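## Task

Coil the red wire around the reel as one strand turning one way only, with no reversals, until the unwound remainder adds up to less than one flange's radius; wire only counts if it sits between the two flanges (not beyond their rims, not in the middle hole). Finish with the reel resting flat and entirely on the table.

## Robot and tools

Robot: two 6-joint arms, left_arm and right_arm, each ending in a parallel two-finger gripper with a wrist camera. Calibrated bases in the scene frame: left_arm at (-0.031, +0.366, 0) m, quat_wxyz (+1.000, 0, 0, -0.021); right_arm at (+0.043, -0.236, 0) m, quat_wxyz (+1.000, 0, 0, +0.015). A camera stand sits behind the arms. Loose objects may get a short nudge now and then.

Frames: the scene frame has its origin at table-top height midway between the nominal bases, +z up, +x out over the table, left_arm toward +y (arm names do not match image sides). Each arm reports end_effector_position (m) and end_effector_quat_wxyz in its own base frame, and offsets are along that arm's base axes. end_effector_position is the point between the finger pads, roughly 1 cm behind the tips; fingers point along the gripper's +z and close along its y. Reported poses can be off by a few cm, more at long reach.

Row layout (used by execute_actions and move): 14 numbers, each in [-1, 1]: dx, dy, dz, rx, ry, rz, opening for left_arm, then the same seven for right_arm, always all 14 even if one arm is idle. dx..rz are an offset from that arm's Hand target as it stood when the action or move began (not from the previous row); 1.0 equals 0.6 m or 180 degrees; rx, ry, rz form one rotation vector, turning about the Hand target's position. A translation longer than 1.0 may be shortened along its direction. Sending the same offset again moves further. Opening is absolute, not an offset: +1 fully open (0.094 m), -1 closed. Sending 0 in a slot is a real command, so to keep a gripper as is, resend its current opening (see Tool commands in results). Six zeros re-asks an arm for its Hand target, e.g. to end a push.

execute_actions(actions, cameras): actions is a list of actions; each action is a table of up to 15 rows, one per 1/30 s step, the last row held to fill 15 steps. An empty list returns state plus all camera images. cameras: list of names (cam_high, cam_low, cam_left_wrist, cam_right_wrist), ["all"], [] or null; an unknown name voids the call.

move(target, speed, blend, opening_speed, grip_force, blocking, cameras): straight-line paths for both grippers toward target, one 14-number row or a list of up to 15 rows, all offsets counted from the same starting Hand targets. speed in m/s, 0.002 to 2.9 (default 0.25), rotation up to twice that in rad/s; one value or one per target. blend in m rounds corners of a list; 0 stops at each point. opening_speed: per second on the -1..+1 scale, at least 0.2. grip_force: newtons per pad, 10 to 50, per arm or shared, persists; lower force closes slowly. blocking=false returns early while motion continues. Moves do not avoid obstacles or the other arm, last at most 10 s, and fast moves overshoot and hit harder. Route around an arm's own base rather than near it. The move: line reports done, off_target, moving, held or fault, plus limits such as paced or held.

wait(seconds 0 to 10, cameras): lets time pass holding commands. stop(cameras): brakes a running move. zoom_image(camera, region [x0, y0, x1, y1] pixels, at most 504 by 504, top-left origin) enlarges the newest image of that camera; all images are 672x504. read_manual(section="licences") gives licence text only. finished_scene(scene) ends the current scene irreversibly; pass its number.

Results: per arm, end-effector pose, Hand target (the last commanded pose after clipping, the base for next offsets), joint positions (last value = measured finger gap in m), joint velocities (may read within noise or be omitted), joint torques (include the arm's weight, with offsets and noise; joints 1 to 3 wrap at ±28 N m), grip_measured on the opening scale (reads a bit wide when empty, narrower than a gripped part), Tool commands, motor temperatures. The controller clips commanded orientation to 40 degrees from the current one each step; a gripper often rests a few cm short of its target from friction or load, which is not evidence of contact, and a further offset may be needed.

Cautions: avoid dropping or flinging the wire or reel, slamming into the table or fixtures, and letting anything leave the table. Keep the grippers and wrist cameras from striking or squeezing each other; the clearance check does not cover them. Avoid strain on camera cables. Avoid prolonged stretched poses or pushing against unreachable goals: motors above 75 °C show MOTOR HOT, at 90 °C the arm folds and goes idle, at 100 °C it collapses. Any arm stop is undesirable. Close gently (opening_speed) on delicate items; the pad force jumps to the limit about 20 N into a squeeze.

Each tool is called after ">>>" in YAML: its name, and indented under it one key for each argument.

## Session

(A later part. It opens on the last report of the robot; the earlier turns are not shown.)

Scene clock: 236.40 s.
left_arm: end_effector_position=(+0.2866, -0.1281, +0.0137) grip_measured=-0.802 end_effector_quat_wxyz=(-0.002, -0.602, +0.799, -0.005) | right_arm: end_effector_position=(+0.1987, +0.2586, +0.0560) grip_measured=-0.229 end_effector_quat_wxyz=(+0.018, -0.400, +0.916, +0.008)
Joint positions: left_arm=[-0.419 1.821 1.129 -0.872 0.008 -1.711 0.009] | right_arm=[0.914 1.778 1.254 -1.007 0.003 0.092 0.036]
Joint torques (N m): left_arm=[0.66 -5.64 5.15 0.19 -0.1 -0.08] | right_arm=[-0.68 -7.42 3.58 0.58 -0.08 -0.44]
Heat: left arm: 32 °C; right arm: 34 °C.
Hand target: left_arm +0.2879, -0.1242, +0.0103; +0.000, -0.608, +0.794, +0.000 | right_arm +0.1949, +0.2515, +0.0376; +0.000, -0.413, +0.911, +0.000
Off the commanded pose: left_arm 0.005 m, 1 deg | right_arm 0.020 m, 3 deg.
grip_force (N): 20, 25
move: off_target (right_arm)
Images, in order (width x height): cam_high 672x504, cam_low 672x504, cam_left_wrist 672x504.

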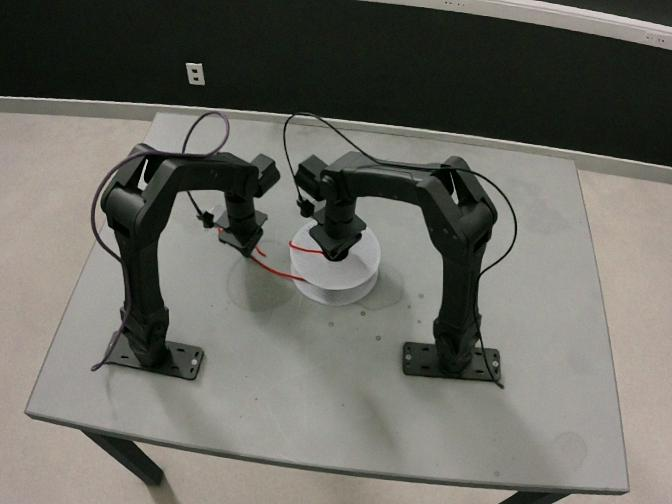

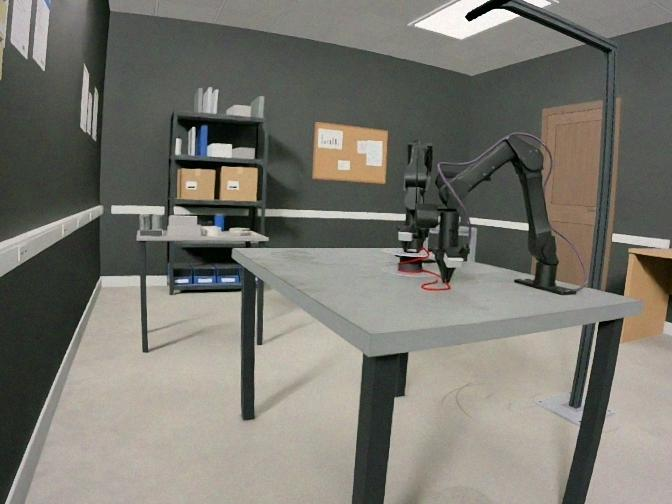

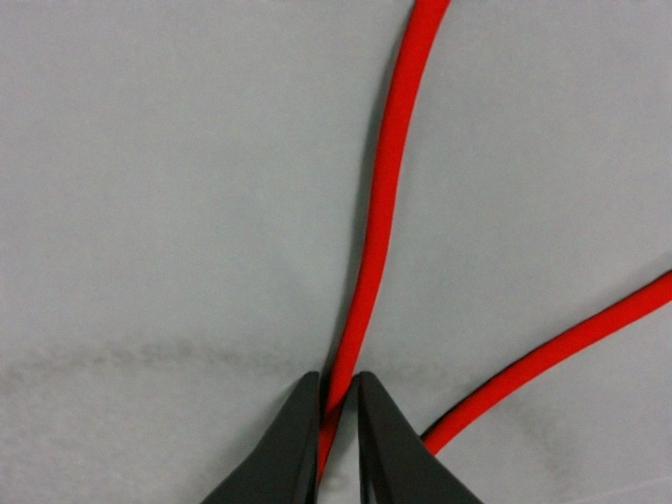

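>>> move:
  target: [0,0,0,0,0,0,-0.8,0,0,0,0,0,0.33,-0.1]
  cameras: ["cam_left_wrist"]
  speed: 0.15

>>> move:
  target: [0,0,0,0,0,0,-0.8,0.003,0,0,0,0,0.33,-0.1]
  cameras: ["cam_left_wrist","cam_low","cam_high"]
  speed: 0.15

>>> zoom_image:
  camera: "cam_high"
  region: [160, 140, 400, 320]

>>> zoom_image:
  camera: "cam_low"
  region: [370, 220, 500, 320]

Scene clock: 241.70 s.
left_arm: end_effector_position=(+0.2866, -0.1281, +0.0137) grip_measured=-0.802 end_effector_quat_wxyz=(-0.002, -0.602, +0.799, -0.005) | right_arm: end_effector_position=(+0.2017, +0.2622, +0.0570) grip_measured=-0.208 end_effector_quat_wxyz=(-0.030, +0.801, -0.598, +0.000)
Joint positions: left_arm=[-0.419 1.821 1.129 -0.872 0.008 -1.711 0.009] | right_arm=[0.912 1.775 1.254 -0.989 -0.001 -0.946 0.037]
Joint torques (N m): left_arm=[0.7 -5.61 5.16 0.19 -0.11 -0.08] | right_arm=[-0.5 -7.19 3.77 0.41 -0.03 -0.38]
Heat: left arm: 32 °C; right arm: 33 °C.
Hand target: left_arm +0.2879, -0.1242, +0.0103; +0.000, -0.608, +0.794, +0.000 | right_arm +0.1949, +0.2515, +0.0376; +0.000, +0.810, -0.586, -0.001
Off the commanded pose: left_arm 0.005 m, 1 deg | right_arm 0.023 m, 4 deg.
grip_force (N): 20, 25
move: off_target (right_arm)
Images, in order (width x height): cam_left_wrist 672x504.

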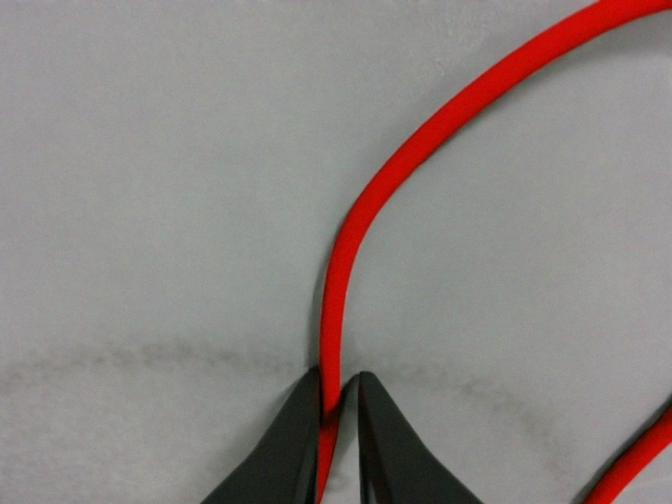

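Scene clock: 245.70 s.
left_arm: end_effector_position=(+0.2866, -0.1281, +0.0137) grip_measured=-0.802 end_effector_quat_wxyz=(-0.002, -0.602, +0.799, -0.005) | right_arm: end_effector_position=(+0.2047, +0.2653, +0.0584) grip_measured=-0.186 end_effector_quat_wxyz=(-0.036, +0.991, -0.126, +0.018)
Joint positions: left_arm=[-0.419 1.821 1.129 -0.872 0.008 -1.711 0.009] | right_arm=[0.907 1.772 1.254 -0.973 -0.006 -1.982 0.038]
Joint torques (N m): left_arm=[0.66 -5.64 5.18 0.18 -0.11 -0.08] | right_arm=[-0.51 -6.56 4.38 0.27 0.03 -0.47]
Heat: left arm: 32 °C; right arm: 33 °C.
Hand target: left_arm +0.2879, -0.1242, +0.0103; +0.000, -0.608, +0.794, +0.000 | right_arm +0.1967, +0.2515, +0.0376; +0.001, +0.994, -0.108, +0.000
Off the commanded pose: left_arm 0.005 m, 1 deg | right_arm 0.026 m, 5 deg.
grip_force (N): 20, 25
move: off_target (right_arm)
Images, in order (width x height): cam_high 672x504, cam_low 672x504, cam_left_wrist 672x504.

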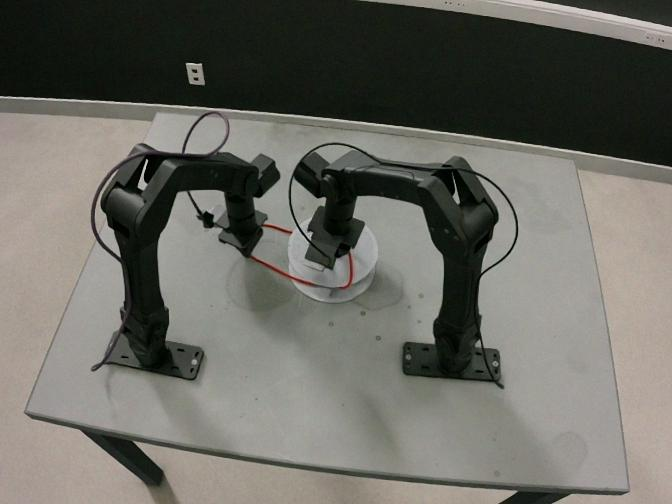

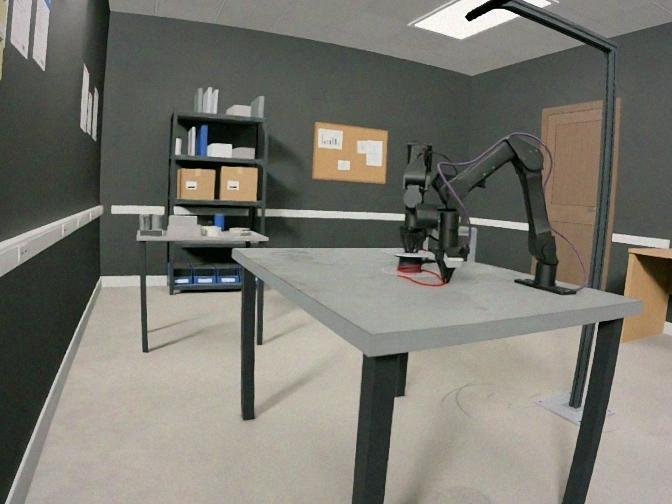

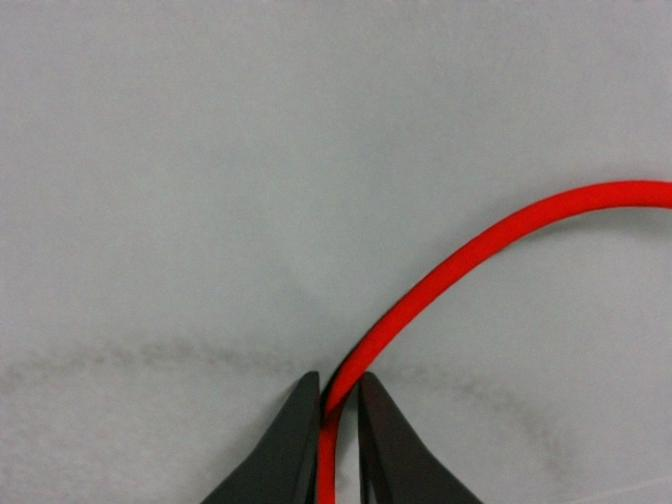

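Scaled by 2.100 from the camera's 672x504 image, which has a finer 960x720 frame.

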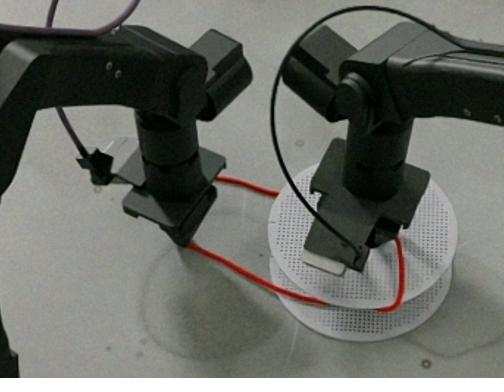

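Scaled by 3.877 from the camera's 672x504 image, which has a finer 960x720 frame.

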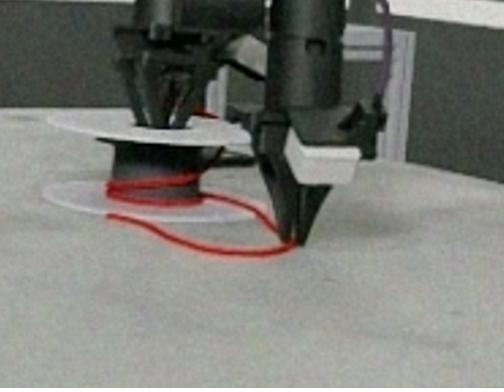

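>>> move:
  target: [0,0,0,0,0,0,-0.8,0.013,0.023,0.018,0,0,0,-0.95]
  opening_speed: 0.4
  speed: 0.1

>>> move:
  target:
    - [0,0,0,0,0,0,-0.8,0,0,0.1,0,0,0,-0.95]
    - [0,0,0,0,0,0,-0.8,0,0,0.1,0,0,-0.5,-0.95]
    - [0,0,0,0,0,0,-0.8,0,0,0.1,0,0,-0.99,-0.95]
  cameras: ["cam_left_wrist","cam_right_wrist","cam_high","cam_low"]

>>> zoom_image:
  camera: "cam_high"
  region: [160, 140, 400, 320]

>>> zoom_image:
  camera: "cam_low"
  region: [370, 220, 500, 320]

Scene clock: 251.03 s.
left_arm: end_effector_position=(+0.2866, -0.1281, +0.0137) grip_measured=-0.802 end_effector_quat_wxyz=(-0.002, -0.602, +0.799, -0.005) | right_arm: end_effector_position=(+0.2057, +0.2663, +0.0514) grip_measured=-0.948 end_effector_quat_wxyz=(-0.012, +0.993, -0.114, +0.004)
Joint positions: left_arm=[-0.419 1.821 1.129 -0.872 0.008 -1.711 0.009] | right_arm=[0.907 1.834 1.306 -1.018 -0.005 -2.005 0.002]
Joint torques (N m): left_arm=[0.68 -5.61 5.15 0.19 -0.11 -0.08] | right_arm=[0.27 -8.39 8.31 0.07 0.02 -0.1]
Heat: left arm: 32 °C; right arm: 33 °C.
Hand target: left_arm +0.2879, -0.1242, +0.0103; +0.000, -0.608, +0.794, +0.000 | right_arm +0.2046, +0.2653, +0.0484; +0.001, +0.994, -0.108, +0.000
Off the commanded pose: left_arm 0.005 m, 1 deg | right_arm 0.003 m, 2 deg.
grip_force (N): 20, 25
move: done

Scene clock: 259.70 s.
left_arm: end_effector_position=(+0.2866, -0.1281, +0.0137) grip_measured=-0.802 end_effector_quat_wxyz=(-0.002, -0.602, +0.799, -0.005) | right_arm: end_effector_position=(+0.2038, +0.2639, +0.0972) grip_measured=-0.948 end_effector_quat_wxyz=(-0.009, +0.089, +0.996, -0.009)
Joint positions: left_arm=[-0.419 1.821 1.129 -0.872 0.008 -1.711 0.009] | right_arm=[0.907 1.834 1.491 -1.252 -0.005 1.086 0.002]
Joint torques (N m): left_arm=[0.69 -5.63 5.16 0.19 -0.11 -0.07] | right_arm=[0.17 -12.15 8.5 0.01 0 0.11]
Heat: left arm: 32 °C; right arm: 34 °C.
Hand target: left_arm +0.2879, -0.1242, +0.0103; +0.000, -0.608, +0.794, +0.000 | right_arm +0.2046, +0.2653, +0.1084; +0.000, +0.092, +0.996, +0.001
Off the commanded pose: left_arm 0.005 m, 1 deg | right_arm 0.011 m, 2 deg.
grip_force (N): 20, 25
move: off_target (right_arm)

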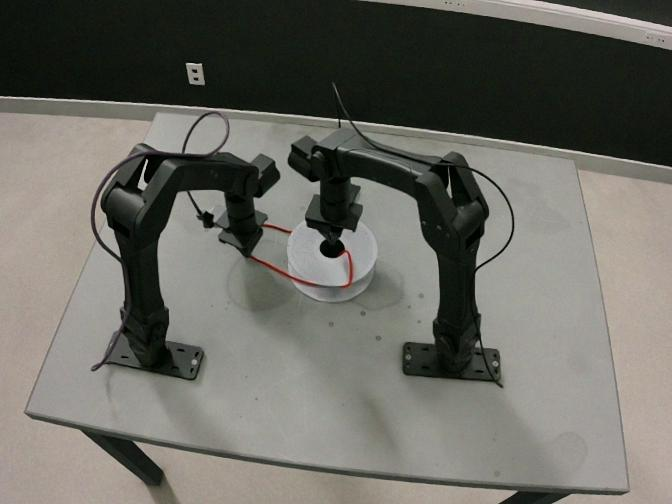

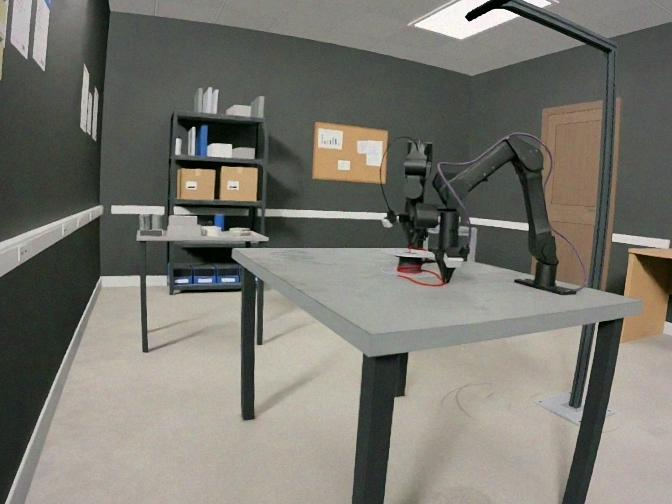

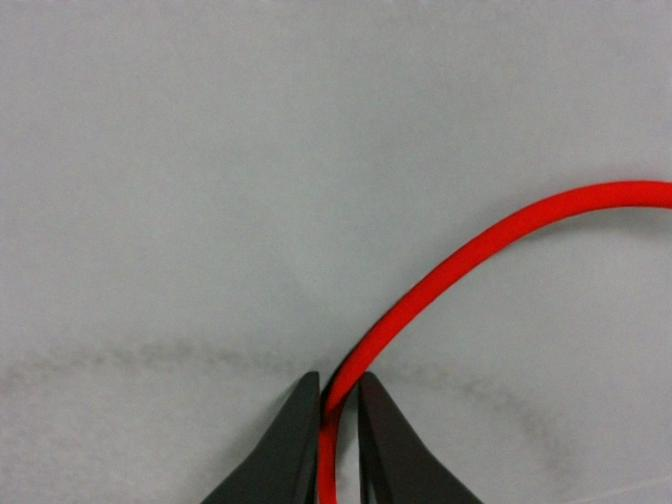

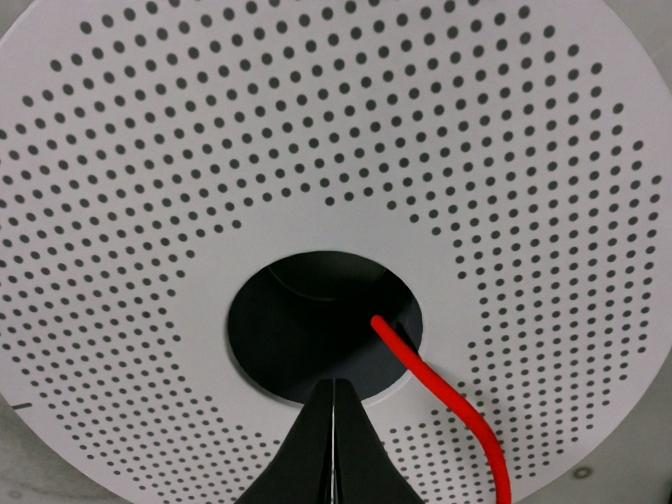

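Scaled by 2.100 from the camera's 672x504 image, which has a finer 960x720 frame.

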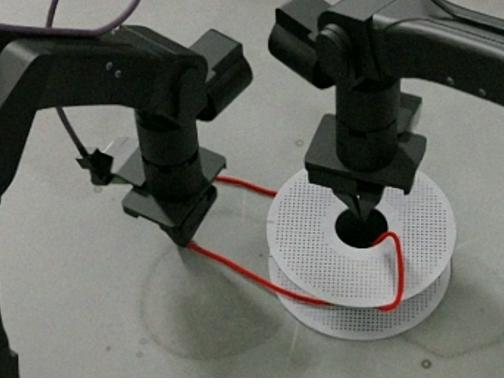

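Scaled by 3.877 from the camera's 672x504 image, which has a finer 960x720 frame.

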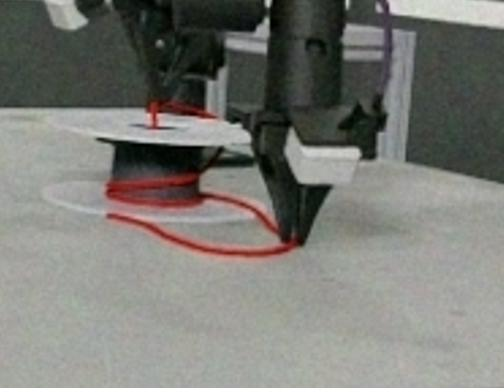

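>>> move:
  target: [0,0,0,0,0,0,-0.8,-0.002,0.002,-0.115,0,0,0,-0.95]
  speed: 0.1

>>> move:
  target: [0,0,0,0,0,0,-0.8,0,0,0,0,0,0,-0.1]
  opening_speed: 0.3

>>> move:
  target: [0,0,0,0,0,0,-0.8,0,-0.014,0,0,0,0.33,-0.1]
  cameras: ["cam_left_wrist","cam_low","cam_high"]
  speed: 0.15

>>> zoom_image:
  camera: "cam_high"
  region: [160, 140, 400, 320]

>>> zoom_image:
  camera: "cam_low"
  region: [370, 220, 500, 320]

Scene clock: 262.47 s.
left_arm: end_effector_position=(+0.2866, -0.1281, +0.0137) grip_measured=-0.802 end_effector_quat_wxyz=(-0.002, -0.602, +0.799, -0.005) | right_arm: end_effector_position=(+0.2062, +0.2669, +0.0475) grip_measured=-0.948 end_effector_quat_wxyz=(+0.003, +0.092, +0.996, +0.009)
Joint positions: left_arm=[-0.419 1.821 1.129 -0.872 0.008 -1.711 0.009] | right_arm=[0.907 1.847 1.306 -1.012 -0.005 1.092 0.002]
Joint torques (N m): left_arm=[0.69 -5.65 5.16 0.19 -0.11 -0.08] | right_arm=[0.7 -8.83 6.06 0.36 0.02 0.12]
Heat: left arm: 32 °C; right arm: 34 °C.
Hand target: left_arm +0.2879, -0.1242, +0.0103; +0.000, -0.608, +0.794, +0.000 | right_arm +0.2034, +0.2665, +0.0395; +0.000, +0.092, +0.996, +0.001
Off the commanded pose: left_arm 0.005 m, 1 deg | right_arm 0.009 m, 1 deg.
grip_force (N): 20, 25
move: done

Scene clock: 265.50 s.
left_arm: end_effector_position=(+0.2866, -0.1281, +0.0137) grip_measured=-0.802 end_effector_quat_wxyz=(-0.002, -0.602, +0.799, -0.005) | right_arm: end_effector_position=(+0.2061, +0.2669, +0.0545) grip_measured=-0.267 end_effector_quat_wxyz=(+0.006, +0.095, +0.995, +0.015)
Joint positions: left_arm=[-0.419 1.821 1.129 -0.872 0.008 -1.711 0.009] | right_arm=[0.907 1.827 1.309 -1.022 -0.005 1.099 0.034]
Joint torques (N m): left_arm=[0.69 -5.63 5.16 0.18 -0.11 -0.08] | right_arm=[0.73 -7.2 5.76 0.52 0.01 0.01]
Heat: left arm: 32 °C; right arm: 34 °C.
Hand target: left_arm +0.2879, -0.1242, +0.0103; +0.000, -0.608, +0.794, +0.000 | right_arm +0.2034, +0.2665, +0.0394; +0.000, +0.092, +0.996, +0.001
Off the commanded pose: left_arm 0.005 m, 1 deg | right_arm 0.015 m, 2 deg.
grip_force (N): 20, 25
move: off_target (right_arm)

Scene clock: 269.67 s.
left_arm: end_effector_position=(+0.2865, -0.1281, +0.0137) grip_measured=-0.802 end_effector_quat_wxyz=(-0.002, -0.602, +0.799, -0.005) | right_arm: end_effector_position=(+0.2077, +0.2763, +0.0565) grip_measured=-0.233 end_effector_quat_wxyz=(+0.022, -0.402, +0.915, +0.032)
Joint positions: left_arm=[-0.419 1.821 1.129 -0.872 0.008 -1.711 0.009] | right_arm=[0.905 1.822 1.309 -0.989 -0.036 0.079 0.036]
Joint torques (N m): left_arm=[0.68 -5.63 5.15 0.19 -0.11 -0.08] | right_arm=[-0.61 -8.54 3.64 0.27 0.31 -0.38]
Heat: left arm: 32 °C; right arm: 34 °C.
Hand target: left_arm +0.2879, -0.1241, +0.0103; +0.001, -0.608, +0.794, +0.000 | right_arm +0.2034, +0.2581, +0.0394; +0.000, -0.413, +0.911, +0.001
Off the commanded pose: left_arm 0.005 m, 1 deg | right_arm 0.025 m, 5 deg.
grip_force (N): 20, 25
move: off_target (right_arm)
Images, in order (width x height): cam_high 672x504, cam_low 672x504, cam_left_wrist 672x504.

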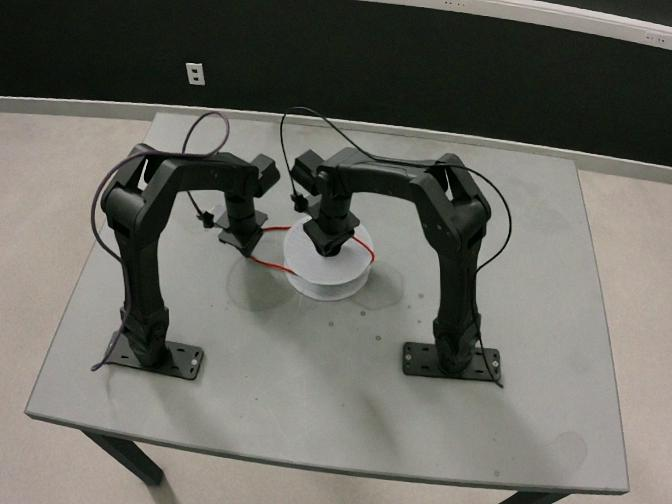

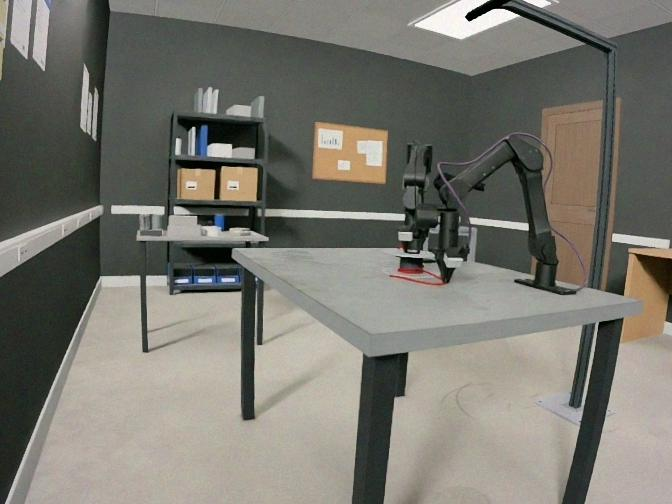

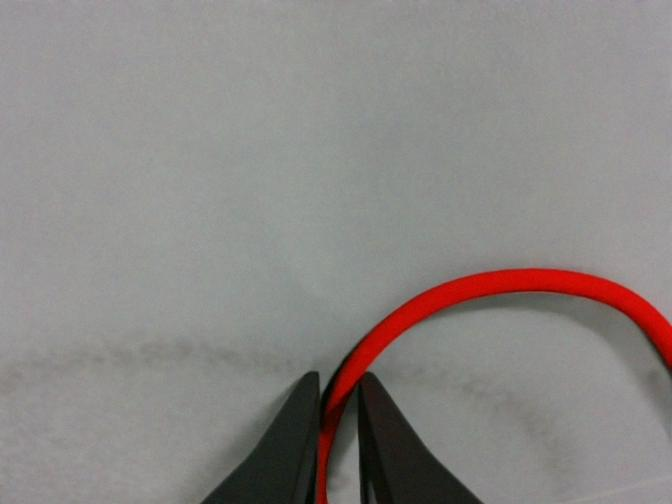

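Scaled by 2.100 from the camera's 672x504 image, which has a finer 960x720 frame.

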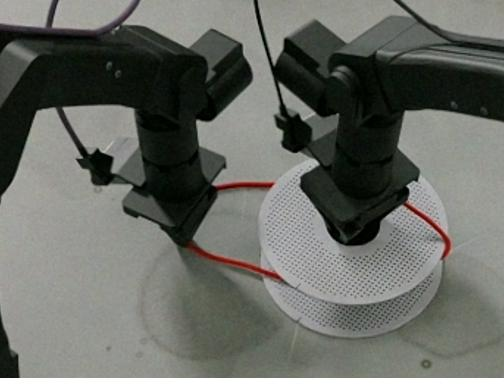

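Scaled by 3.877 from the camera's 672x504 image, which has a finer 960x720 frame.

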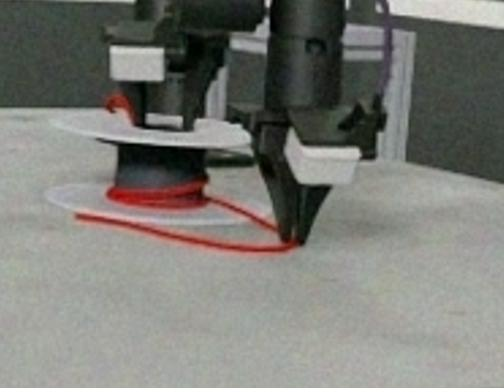

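>>> move:
  target: [0,0,0,0,0,0,-0.8,0,-0.008,0,0,0,0.33,-0.1]
  cameras: ["cam_left_wrist"]
  speed: 0.15

>>> move:
  target: [0,0,0,0,0,0,-0.8,0.003,0,0,0,0,0.33,-0.1]
  cameras: ["cam_left_wrist","cam_low","cam_high"]
  speed: 0.15

>>> zoom_image:
  camera: "cam_high"
  region: [160, 140, 400, 320]

>>> zoom_image:
  camera: "cam_low"
  region: [370, 220, 500, 320]

Scene clock: 275.27 s.
left_arm: end_effector_position=(+0.2865, -0.1293, +0.0138) grip_measured=-0.802 end_effector_quat_wxyz=(-0.004, -0.602, +0.799, -0.007) | right_arm: end_effector_position=(+0.1992, +0.2753, +0.0576) grip_measured=-0.210 end_effector_quat_wxyz=(-0.029, +0.800, -0.598, -0.038)
Joint positions: left_arm=[-0.419 1.821 1.129 -0.87 0.015 -1.711 0.009] | right_arm=[0.9 1.811 1.299 -1.003 -0.078 -0.956 0.037]
Joint torques (N m): left_arm=[0.68 -5.63 5.16 0.17 -0.18 -0.08] | right_arm=[-0.83 -8.51 3.44 0.36 0.68 -0.51]
Heat: left arm: 32 °C; right arm: 34 °C.
Hand target: left_arm +0.2878, -0.1241, +0.0103; +0.001, -0.608, +0.794, +0.000 | right_arm +0.2033, +0.2533, +0.0394; +0.000, +0.810, -0.586, -0.001
Off the commanded pose: left_arm 0.006 m, 1 deg | right_arm 0.029 m, 6 deg.
grip_force (N): 20, 25
move: off_target (right_arm)
Images, in order (width x height): cam_left_wrist 672x504.

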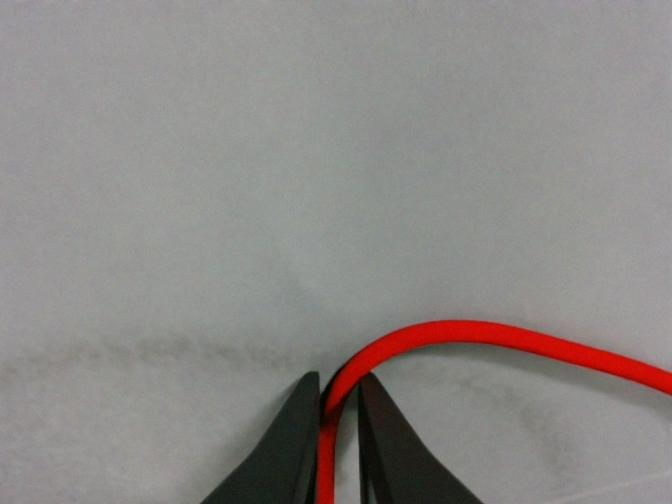

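Scene clock: 279.47 s.
left_arm: end_effector_position=(+0.2866, -0.1293, +0.0138) grip_measured=-0.802 end_effector_quat_wxyz=(-0.004, -0.602, +0.799, -0.008) | right_arm: end_effector_position=(+0.1855, +0.2566, +0.0576) grip_measured=-0.209 end_effector_quat_wxyz=(-0.004, +0.991, -0.126, -0.041)
Joint positions: left_arm=[-0.419 1.821 1.129 -0.869 0.014 -1.711 0.009] | right_arm=[0.9 1.81 1.299 -1.096 -0.074 -1.99 0.037]
Joint torques (N m): left_arm=[0.68 -5.63 5.16 0.17 -0.18 -0.08] | right_arm=[-1.17 -7.87 3.92 1.04 0.67 -0.53]
Heat: left arm: 32 °C; right arm: 33 °C.
Hand target: left_arm +0.2879, -0.1242, +0.0103; +0.001, -0.608, +0.794, +0.000 | right_arm +0.2051, +0.2533, +0.0394; +0.001, +0.994, -0.108, +0.000
Off the commanded pose: left_arm 0.006 m, 1 deg | right_arm 0.027 m, 5 deg.
grip_force (N): 20, 25
move: off_target (right_arm)
Images, in order (width x height): cam_high 672x504, cam_low 672x504, cam_left_wrist 672x504.

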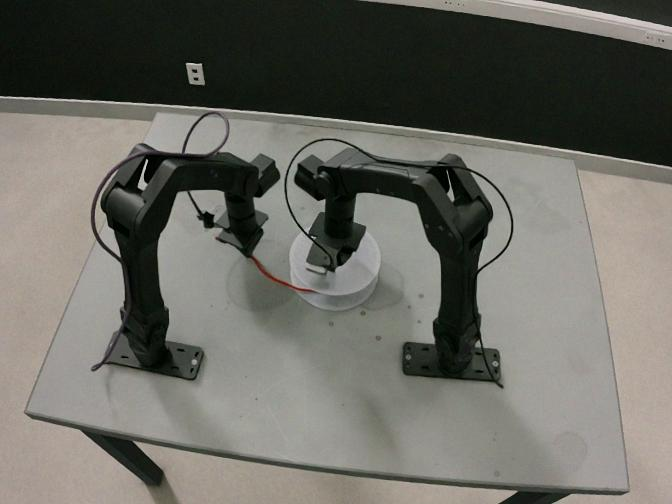

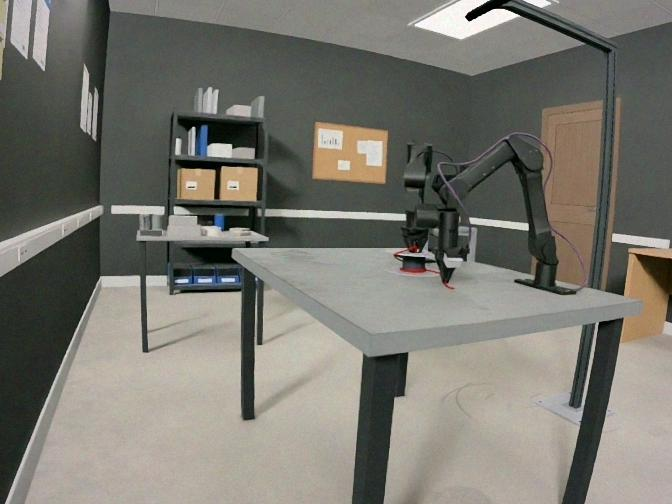

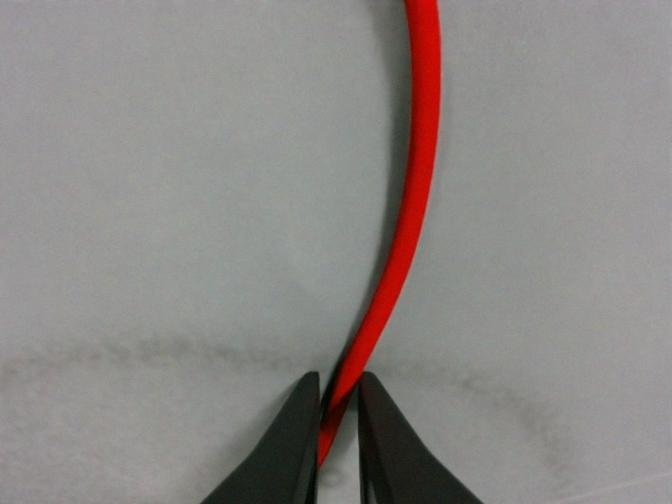

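Scaled by 2.100 from the camera's 672x504 image, which has a finer 960x720 frame.

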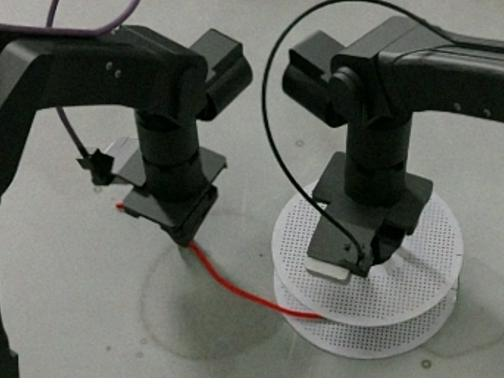

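Scaled by 3.877 from the camera's 672x504 image, which has a finer 960x720 frame.

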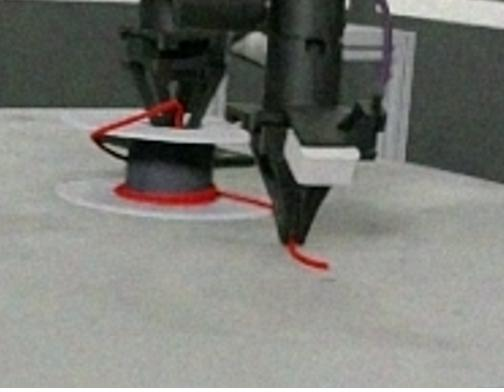

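>>> move:
  target: [0,0,0,0,0,0,-0.8,-0.031,0.003,0.018,0,0,0,-0.95]
  opening_speed: 0.4
  speed: 0.1

>>> move:
  target:
    - [0,0,0,0,0,0,-0.8,0,0,0.1,0,0,0,-0.95]
    - [0,0,0,0,0,0,-0.8,0,0,0.1,0,0,-0.5,-0.95]
    - [0,0,0,0,0,0,-0.8,0,0,0.1,0,0,-0.99,-0.95]
    - [0,0,0,0,0,0,-0.8,0,0,0.1,0,0,-1.22,-0.95]
  cameras: ["cam_left_wrist","cam_right_wrist","cam_high"]

Scene clock: 287.10 s.
left_arm: end_effector_position=(+0.2866, -0.1293, +0.0138) grip_measured=-0.802 end_effector_quat_wxyz=(-0.004, -0.602, +0.799, -0.008) | right_arm: end_effector_position=(+0.1888, +0.2570, +0.0526) grip_measured=-0.948 end_effector_quat_wxyz=(-0.003, +0.994, -0.111, -0.002)
Joint positions: left_arm=[-0.419 1.821 1.129 -0.869 0.014 -1.711 0.009] | right_arm=[0.93 1.788 1.253 -1.033 -0.007 -1.99 0.002]
Joint torques (N m): left_arm=[0.66 -5.63 5.18 0.17 -0.18 -0.08] | right_arm=[0.5 -9.83 5.74 0.28 0.05 -0.02]
Heat: left arm: 32 °C; right arm: 33 °C.
Hand target: left_arm +0.2879, -0.1242, +0.0103; +0.001, -0.608, +0.794, +0.000 | right_arm +0.1865, +0.2551, +0.0503; +0.001, +0.994, -0.108, +0.000
Off the commanded pose: left_arm 0.006 m, 1 deg | right_arm 0.004 m, 1 deg.
grip_force (N): 20, 25
move: done

every number of target 4 of 4 must lie in its column's range; nothing of the call was run

>>> move:
  target:
    - [0,0,0,0,0,0,-0.8,0,0,0.1,0,0,0,-0.95]
    - [0,0,0,0,0,0,-0.8,0,0,0.1,0,0,-0.5,-0.95]
    - [0,0,0,0,0,0,-0.8,0,0,0.1,0,0,-0.99,-0.95]

>>> move:
  target: [0,0,0,0,0,0,-0.8,0,0,0,0,0,-0.25,-0.95]
  cameras: ["cam_left_wrist","cam_right_wrist","cam_high"]

>>> zoom_image:
  camera: "cam_high"
  region: [160, 140, 400, 320]

Scene clock: 296.97 s.
left_arm: end_effector_position=(+0.2866, -0.1293, +0.0138) grip_measured=-0.802 end_effector_quat_wxyz=(-0.004, -0.602, +0.799, -0.008) | right_arm: end_effector_position=(+0.1867, +0.2541, +0.1013) grip_measured=-0.948 end_effector_quat_wxyz=(-0.007, +0.091, +0.996, -0.005)
Joint positions: left_arm=[-0.419 1.821 1.129 -0.869 0.014 -1.711 0.009] | right_arm=[0.93 1.757 1.413 -1.244 -0.007 1.112 0.002]
Joint torques (N m): left_arm=[0.69 -5.63 5.15 0.17 -0.18 -0.08] | right_arm=[0.46 -11 8.34 0.05 0.04 0.08]
Motor temperatures (°C): left_arm=[28 31 32 25 23 24 24] | right_arm=[23 33 28 29 23 24 24]
Heat: left arm: 32 °C; right arm: 33 °C.
Hand target: left_arm +0.2879, -0.1242, +0.0103; +0.001, -0.608, +0.794, +0.000 | right_arm +0.1865, +0.2550, +0.1102; +0.000, +0.092, +0.996, +0.001
Off the commanded pose: left_arm 0.006 m, 1 deg | right_arm 0.009 m, 1 deg.
grip_force (N): 20, 25
move: done

Scene clock: 299.37 s.
left_arm: end_effector_position=(+0.2866, -0.1293, +0.0138) grip_measured=-0.802 end_effector_quat_wxyz=(-0.004, -0.602, +0.799, -0.008) | right_arm: end_effector_position=(+0.1867, +0.2541, +0.1013) grip_measured=-0.948 end_effector_quat_wxyz=(-0.005, +0.465, +0.885, -0.008)
Joint positions: left_arm=[-0.419 1.821 1.129 -0.869 0.014 -1.711 0.009] | right_arm=[0.93 1.757 1.413 -1.244 -0.007 1.898 0.002]
Joint torques (N m): left_arm=[0.68 -5.63 5.16 0.17 -0.17 -0.08] | right_arm=[0.59 -10.88 8.36 0.03 0.03 0.12]
Heat: left arm: 32 °C; right arm: 34 °C.
Hand target: left_arm +0.2879, -0.1242, +0.0103; +0.001, -0.608, +0.794, +0.000 | right_arm +0.1865, +0.2550, +0.1102; +0.001, +0.467, +0.885, +0.000
Off the commanded pose: left_arm 0.006 m, 1 deg | right_arm 0.009 m, 1 deg.
grip_force (N): 20, 25
move: done
Images, in order (width x height): cam_high 672x504, cam_left_wrist 672x504, cam_right_wrist 672x504.

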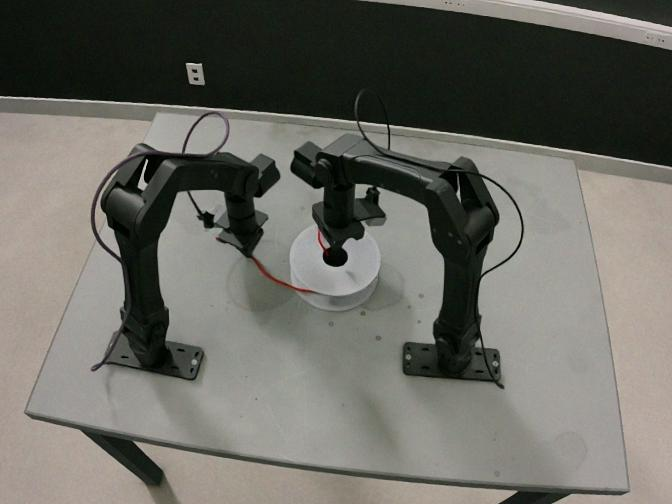

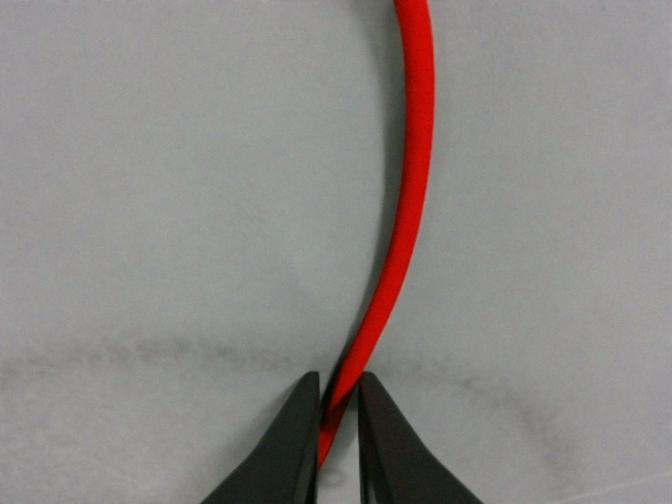

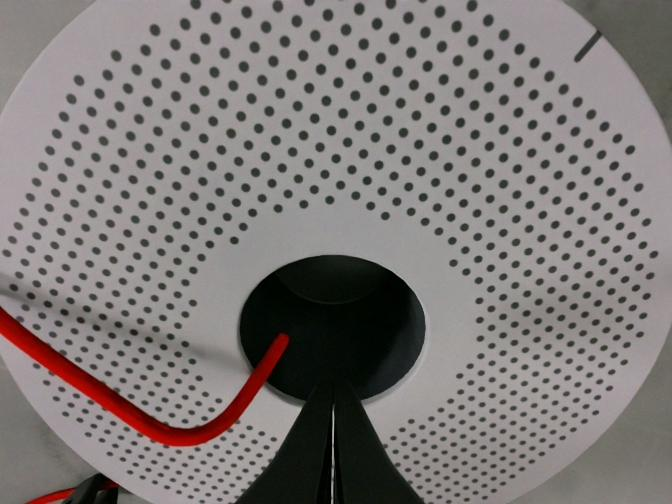

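Scaled by 2.100 from the camera's 672x504 image, which has a finer 960x720 frame.

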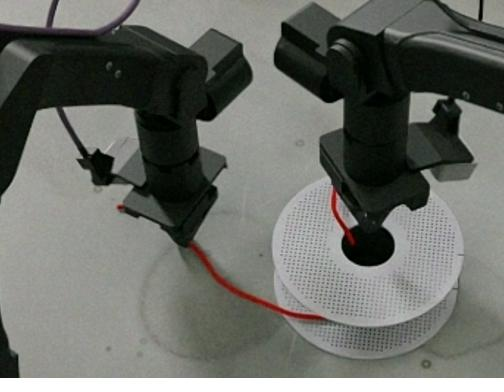

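>>> move:
  target: [0,0,0,0,0,0,-0.8,-0.002,0,-0.117,0,0,0,-0.95]
  speed: 0.1
  cameras: ["cam_right_wrist"]

>>> move:
  target: [0,0,0,0,0,0,-0.8,0,0,0,0,0,0,-0.1]
  opening_speed: 0.3

>>> move:
  target: [0,0,0,0,0,0,-0.8,0,-0.01,0,0,0,0.25,-0.1]
  cameras: ["cam_left_wrist","cam_low","cam_high"]
  speed: 0.15

>>> zoom_image:
  camera: "cam_high"
  region: [160, 140, 400, 320]

>>> zoom_image:
  camera: "cam_low"
  region: [370, 220, 500, 320]

Scene clock: 303.13 s.
left_arm: end_effector_position=(+0.2866, -0.1293, +0.0138) grip_measured=-0.802 end_effector_quat_wxyz=(-0.004, -0.602, +0.799, -0.008) | right_arm: end_effector_position=(+0.1877, +0.2573, +0.0473) grip_measured=-0.948 end_effector_quat_wxyz=(-0.002, +0.465, +0.885, +0.011)
Joint positions: left_arm=[-0.419 1.821 1.129 -0.869 0.014 -1.711 0.009] | right_arm=[0.933 1.776 1.217 -0.99 -0.007 1.901 0.002]
Joint torques (N m): left_arm=[0.68 -5.63 5.16 0.17 -0.18 -0.08] | right_arm=[0.58 -8.21 6.04 0.33 0.05 0.09]
Heat: left arm: 32 °C; right arm: 34 °C.
Hand target: left_arm +0.2879, -0.1242, +0.0103; +0.001, -0.608, +0.794, +0.000 | right_arm +0.1853, +0.2552, +0.0400; +0.001, +0.466, +0.885, +0.001
Off the commanded pose: left_arm 0.006 m, 1 deg | right_arm 0.008 m, 1 deg.
grip_force (N): 20, 25
move: done
Images, in order (width x height): cam_right_wrist 672x504.

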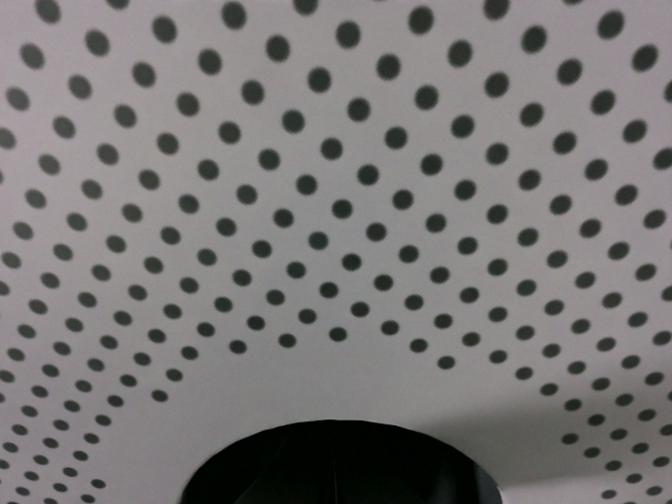

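Scene clock: 306.17 s.
left_arm: end_effector_position=(+0.2866, -0.1293, +0.0138) grip_measured=-0.802 end_effector_quat_wxyz=(-0.004, -0.602, +0.799, -0.008) | right_arm: end_effector_position=(+0.1874, +0.2573, +0.0499) grip_measured=-0.371 end_effector_quat_wxyz=(-0.002, +0.465, +0.885, +0.012)
Joint positions: left_arm=[-0.419 1.821 1.129 -0.869 0.014 -1.711 0.009] | right_arm=[0.934 1.77 1.22 -0.997 -0.007 1.901 0.03]
Joint torques (N m): left_arm=[0.68 -5.63 5.18 0.17 -0.17 -0.08] | right_arm=[0.5 -7.72 5.72 0.43 0.04 0.09]
Heat: left arm: 32 °C; right arm: 33 °C.
Hand target: left_arm +0.2879, -0.1242, +0.0103; +0.001, -0.608, +0.794, +0.000 | right_arm +0.1853, +0.2551, +0.0400; +0.001, +0.466, +0.885, +0.000
Off the commanded pose: left_arm 0.006 m, 1 deg | right_arm 0.010 m, 1 deg.
grip_force (N): 20, 25
move: done

Scene clock: 309.50 s.
left_arm: end_effector_position=(+0.2867, -0.1292, +0.0138) grip_measured=-0.802 end_effector_quat_wxyz=(-0.004, -0.602, +0.799, -0.007) | right_arm: end_effector_position=(+0.1863, +0.2546, +0.0506) grip_measured=-0.360 end_effector_quat_wxyz=(+0.002, +0.102, +0.995, +0.007)
Joint positions: left_arm=[-0.419 1.821 1.129 -0.869 0.014 -1.711 0.009] | right_arm=[0.934 1.768 1.22 -1.009 -0.003 1.139 0.03]
Joint torques (N m): left_arm=[0.69 -5.64 5.18 0.16 -0.16 -0.08] | right_arm=[-0.62 -8.79 4.05 0.54 0 -0.29]
Heat: left arm: 32 °C; right arm: 33 °C.
Hand target: left_arm +0.2879, -0.1242, +0.0103; +0.000, -0.608, +0.794, +0.000 | right_arm +0.1853, +0.2491, +0.0399; +0.000, +0.092, +0.996, +0.001
Off the commanded pose: left_arm 0.006 m, 1 deg | right_arm 0.012 m, 1 deg.
grip_force (N): 20, 25
move: off_target (right_arm)
Images, in order (width x height): cam_high 672x504, cam_low 672x504, cam_left_wrist 672x504.

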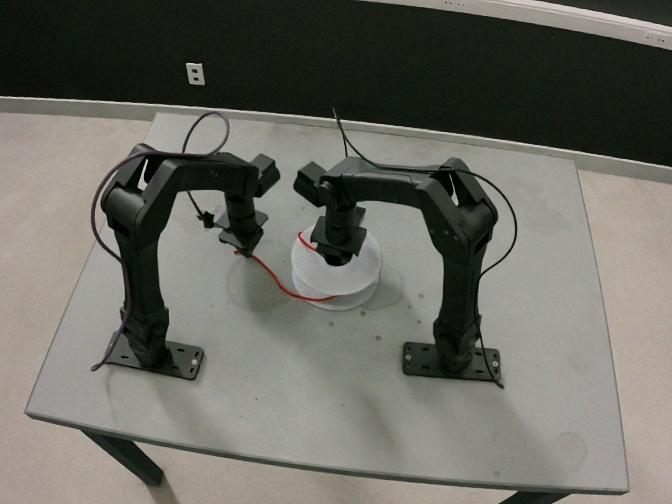

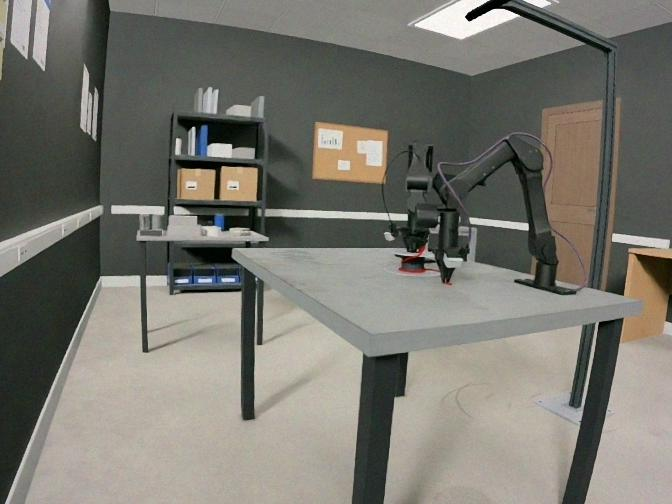

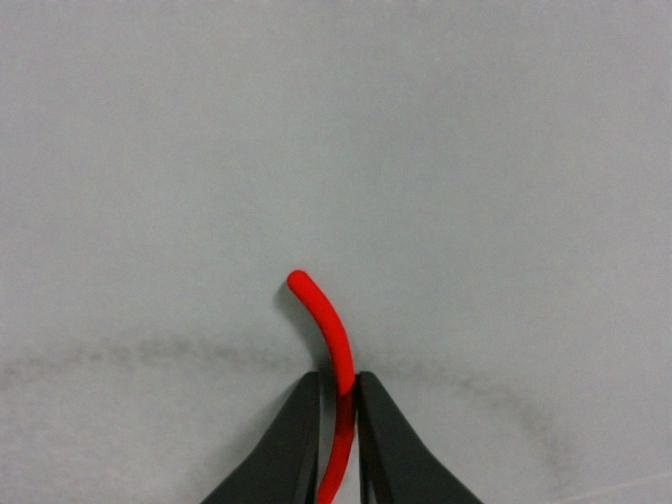

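Scaled by 2.100 from the camera's 672x504 image, which has a finer 960x720 frame.

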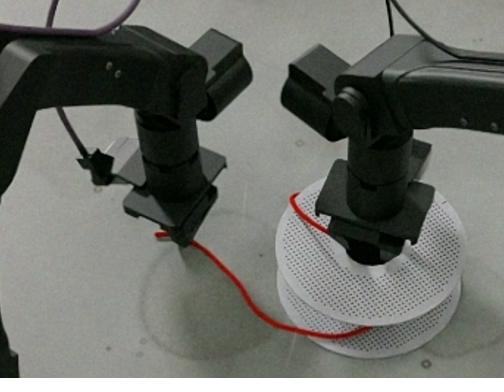

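Scaled by 3.877 from the camera's 672x504 image, which has a finer 960x720 frame.

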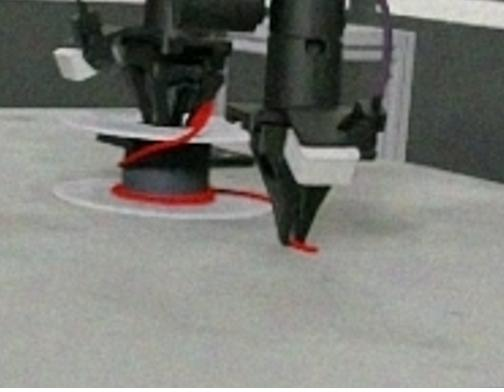

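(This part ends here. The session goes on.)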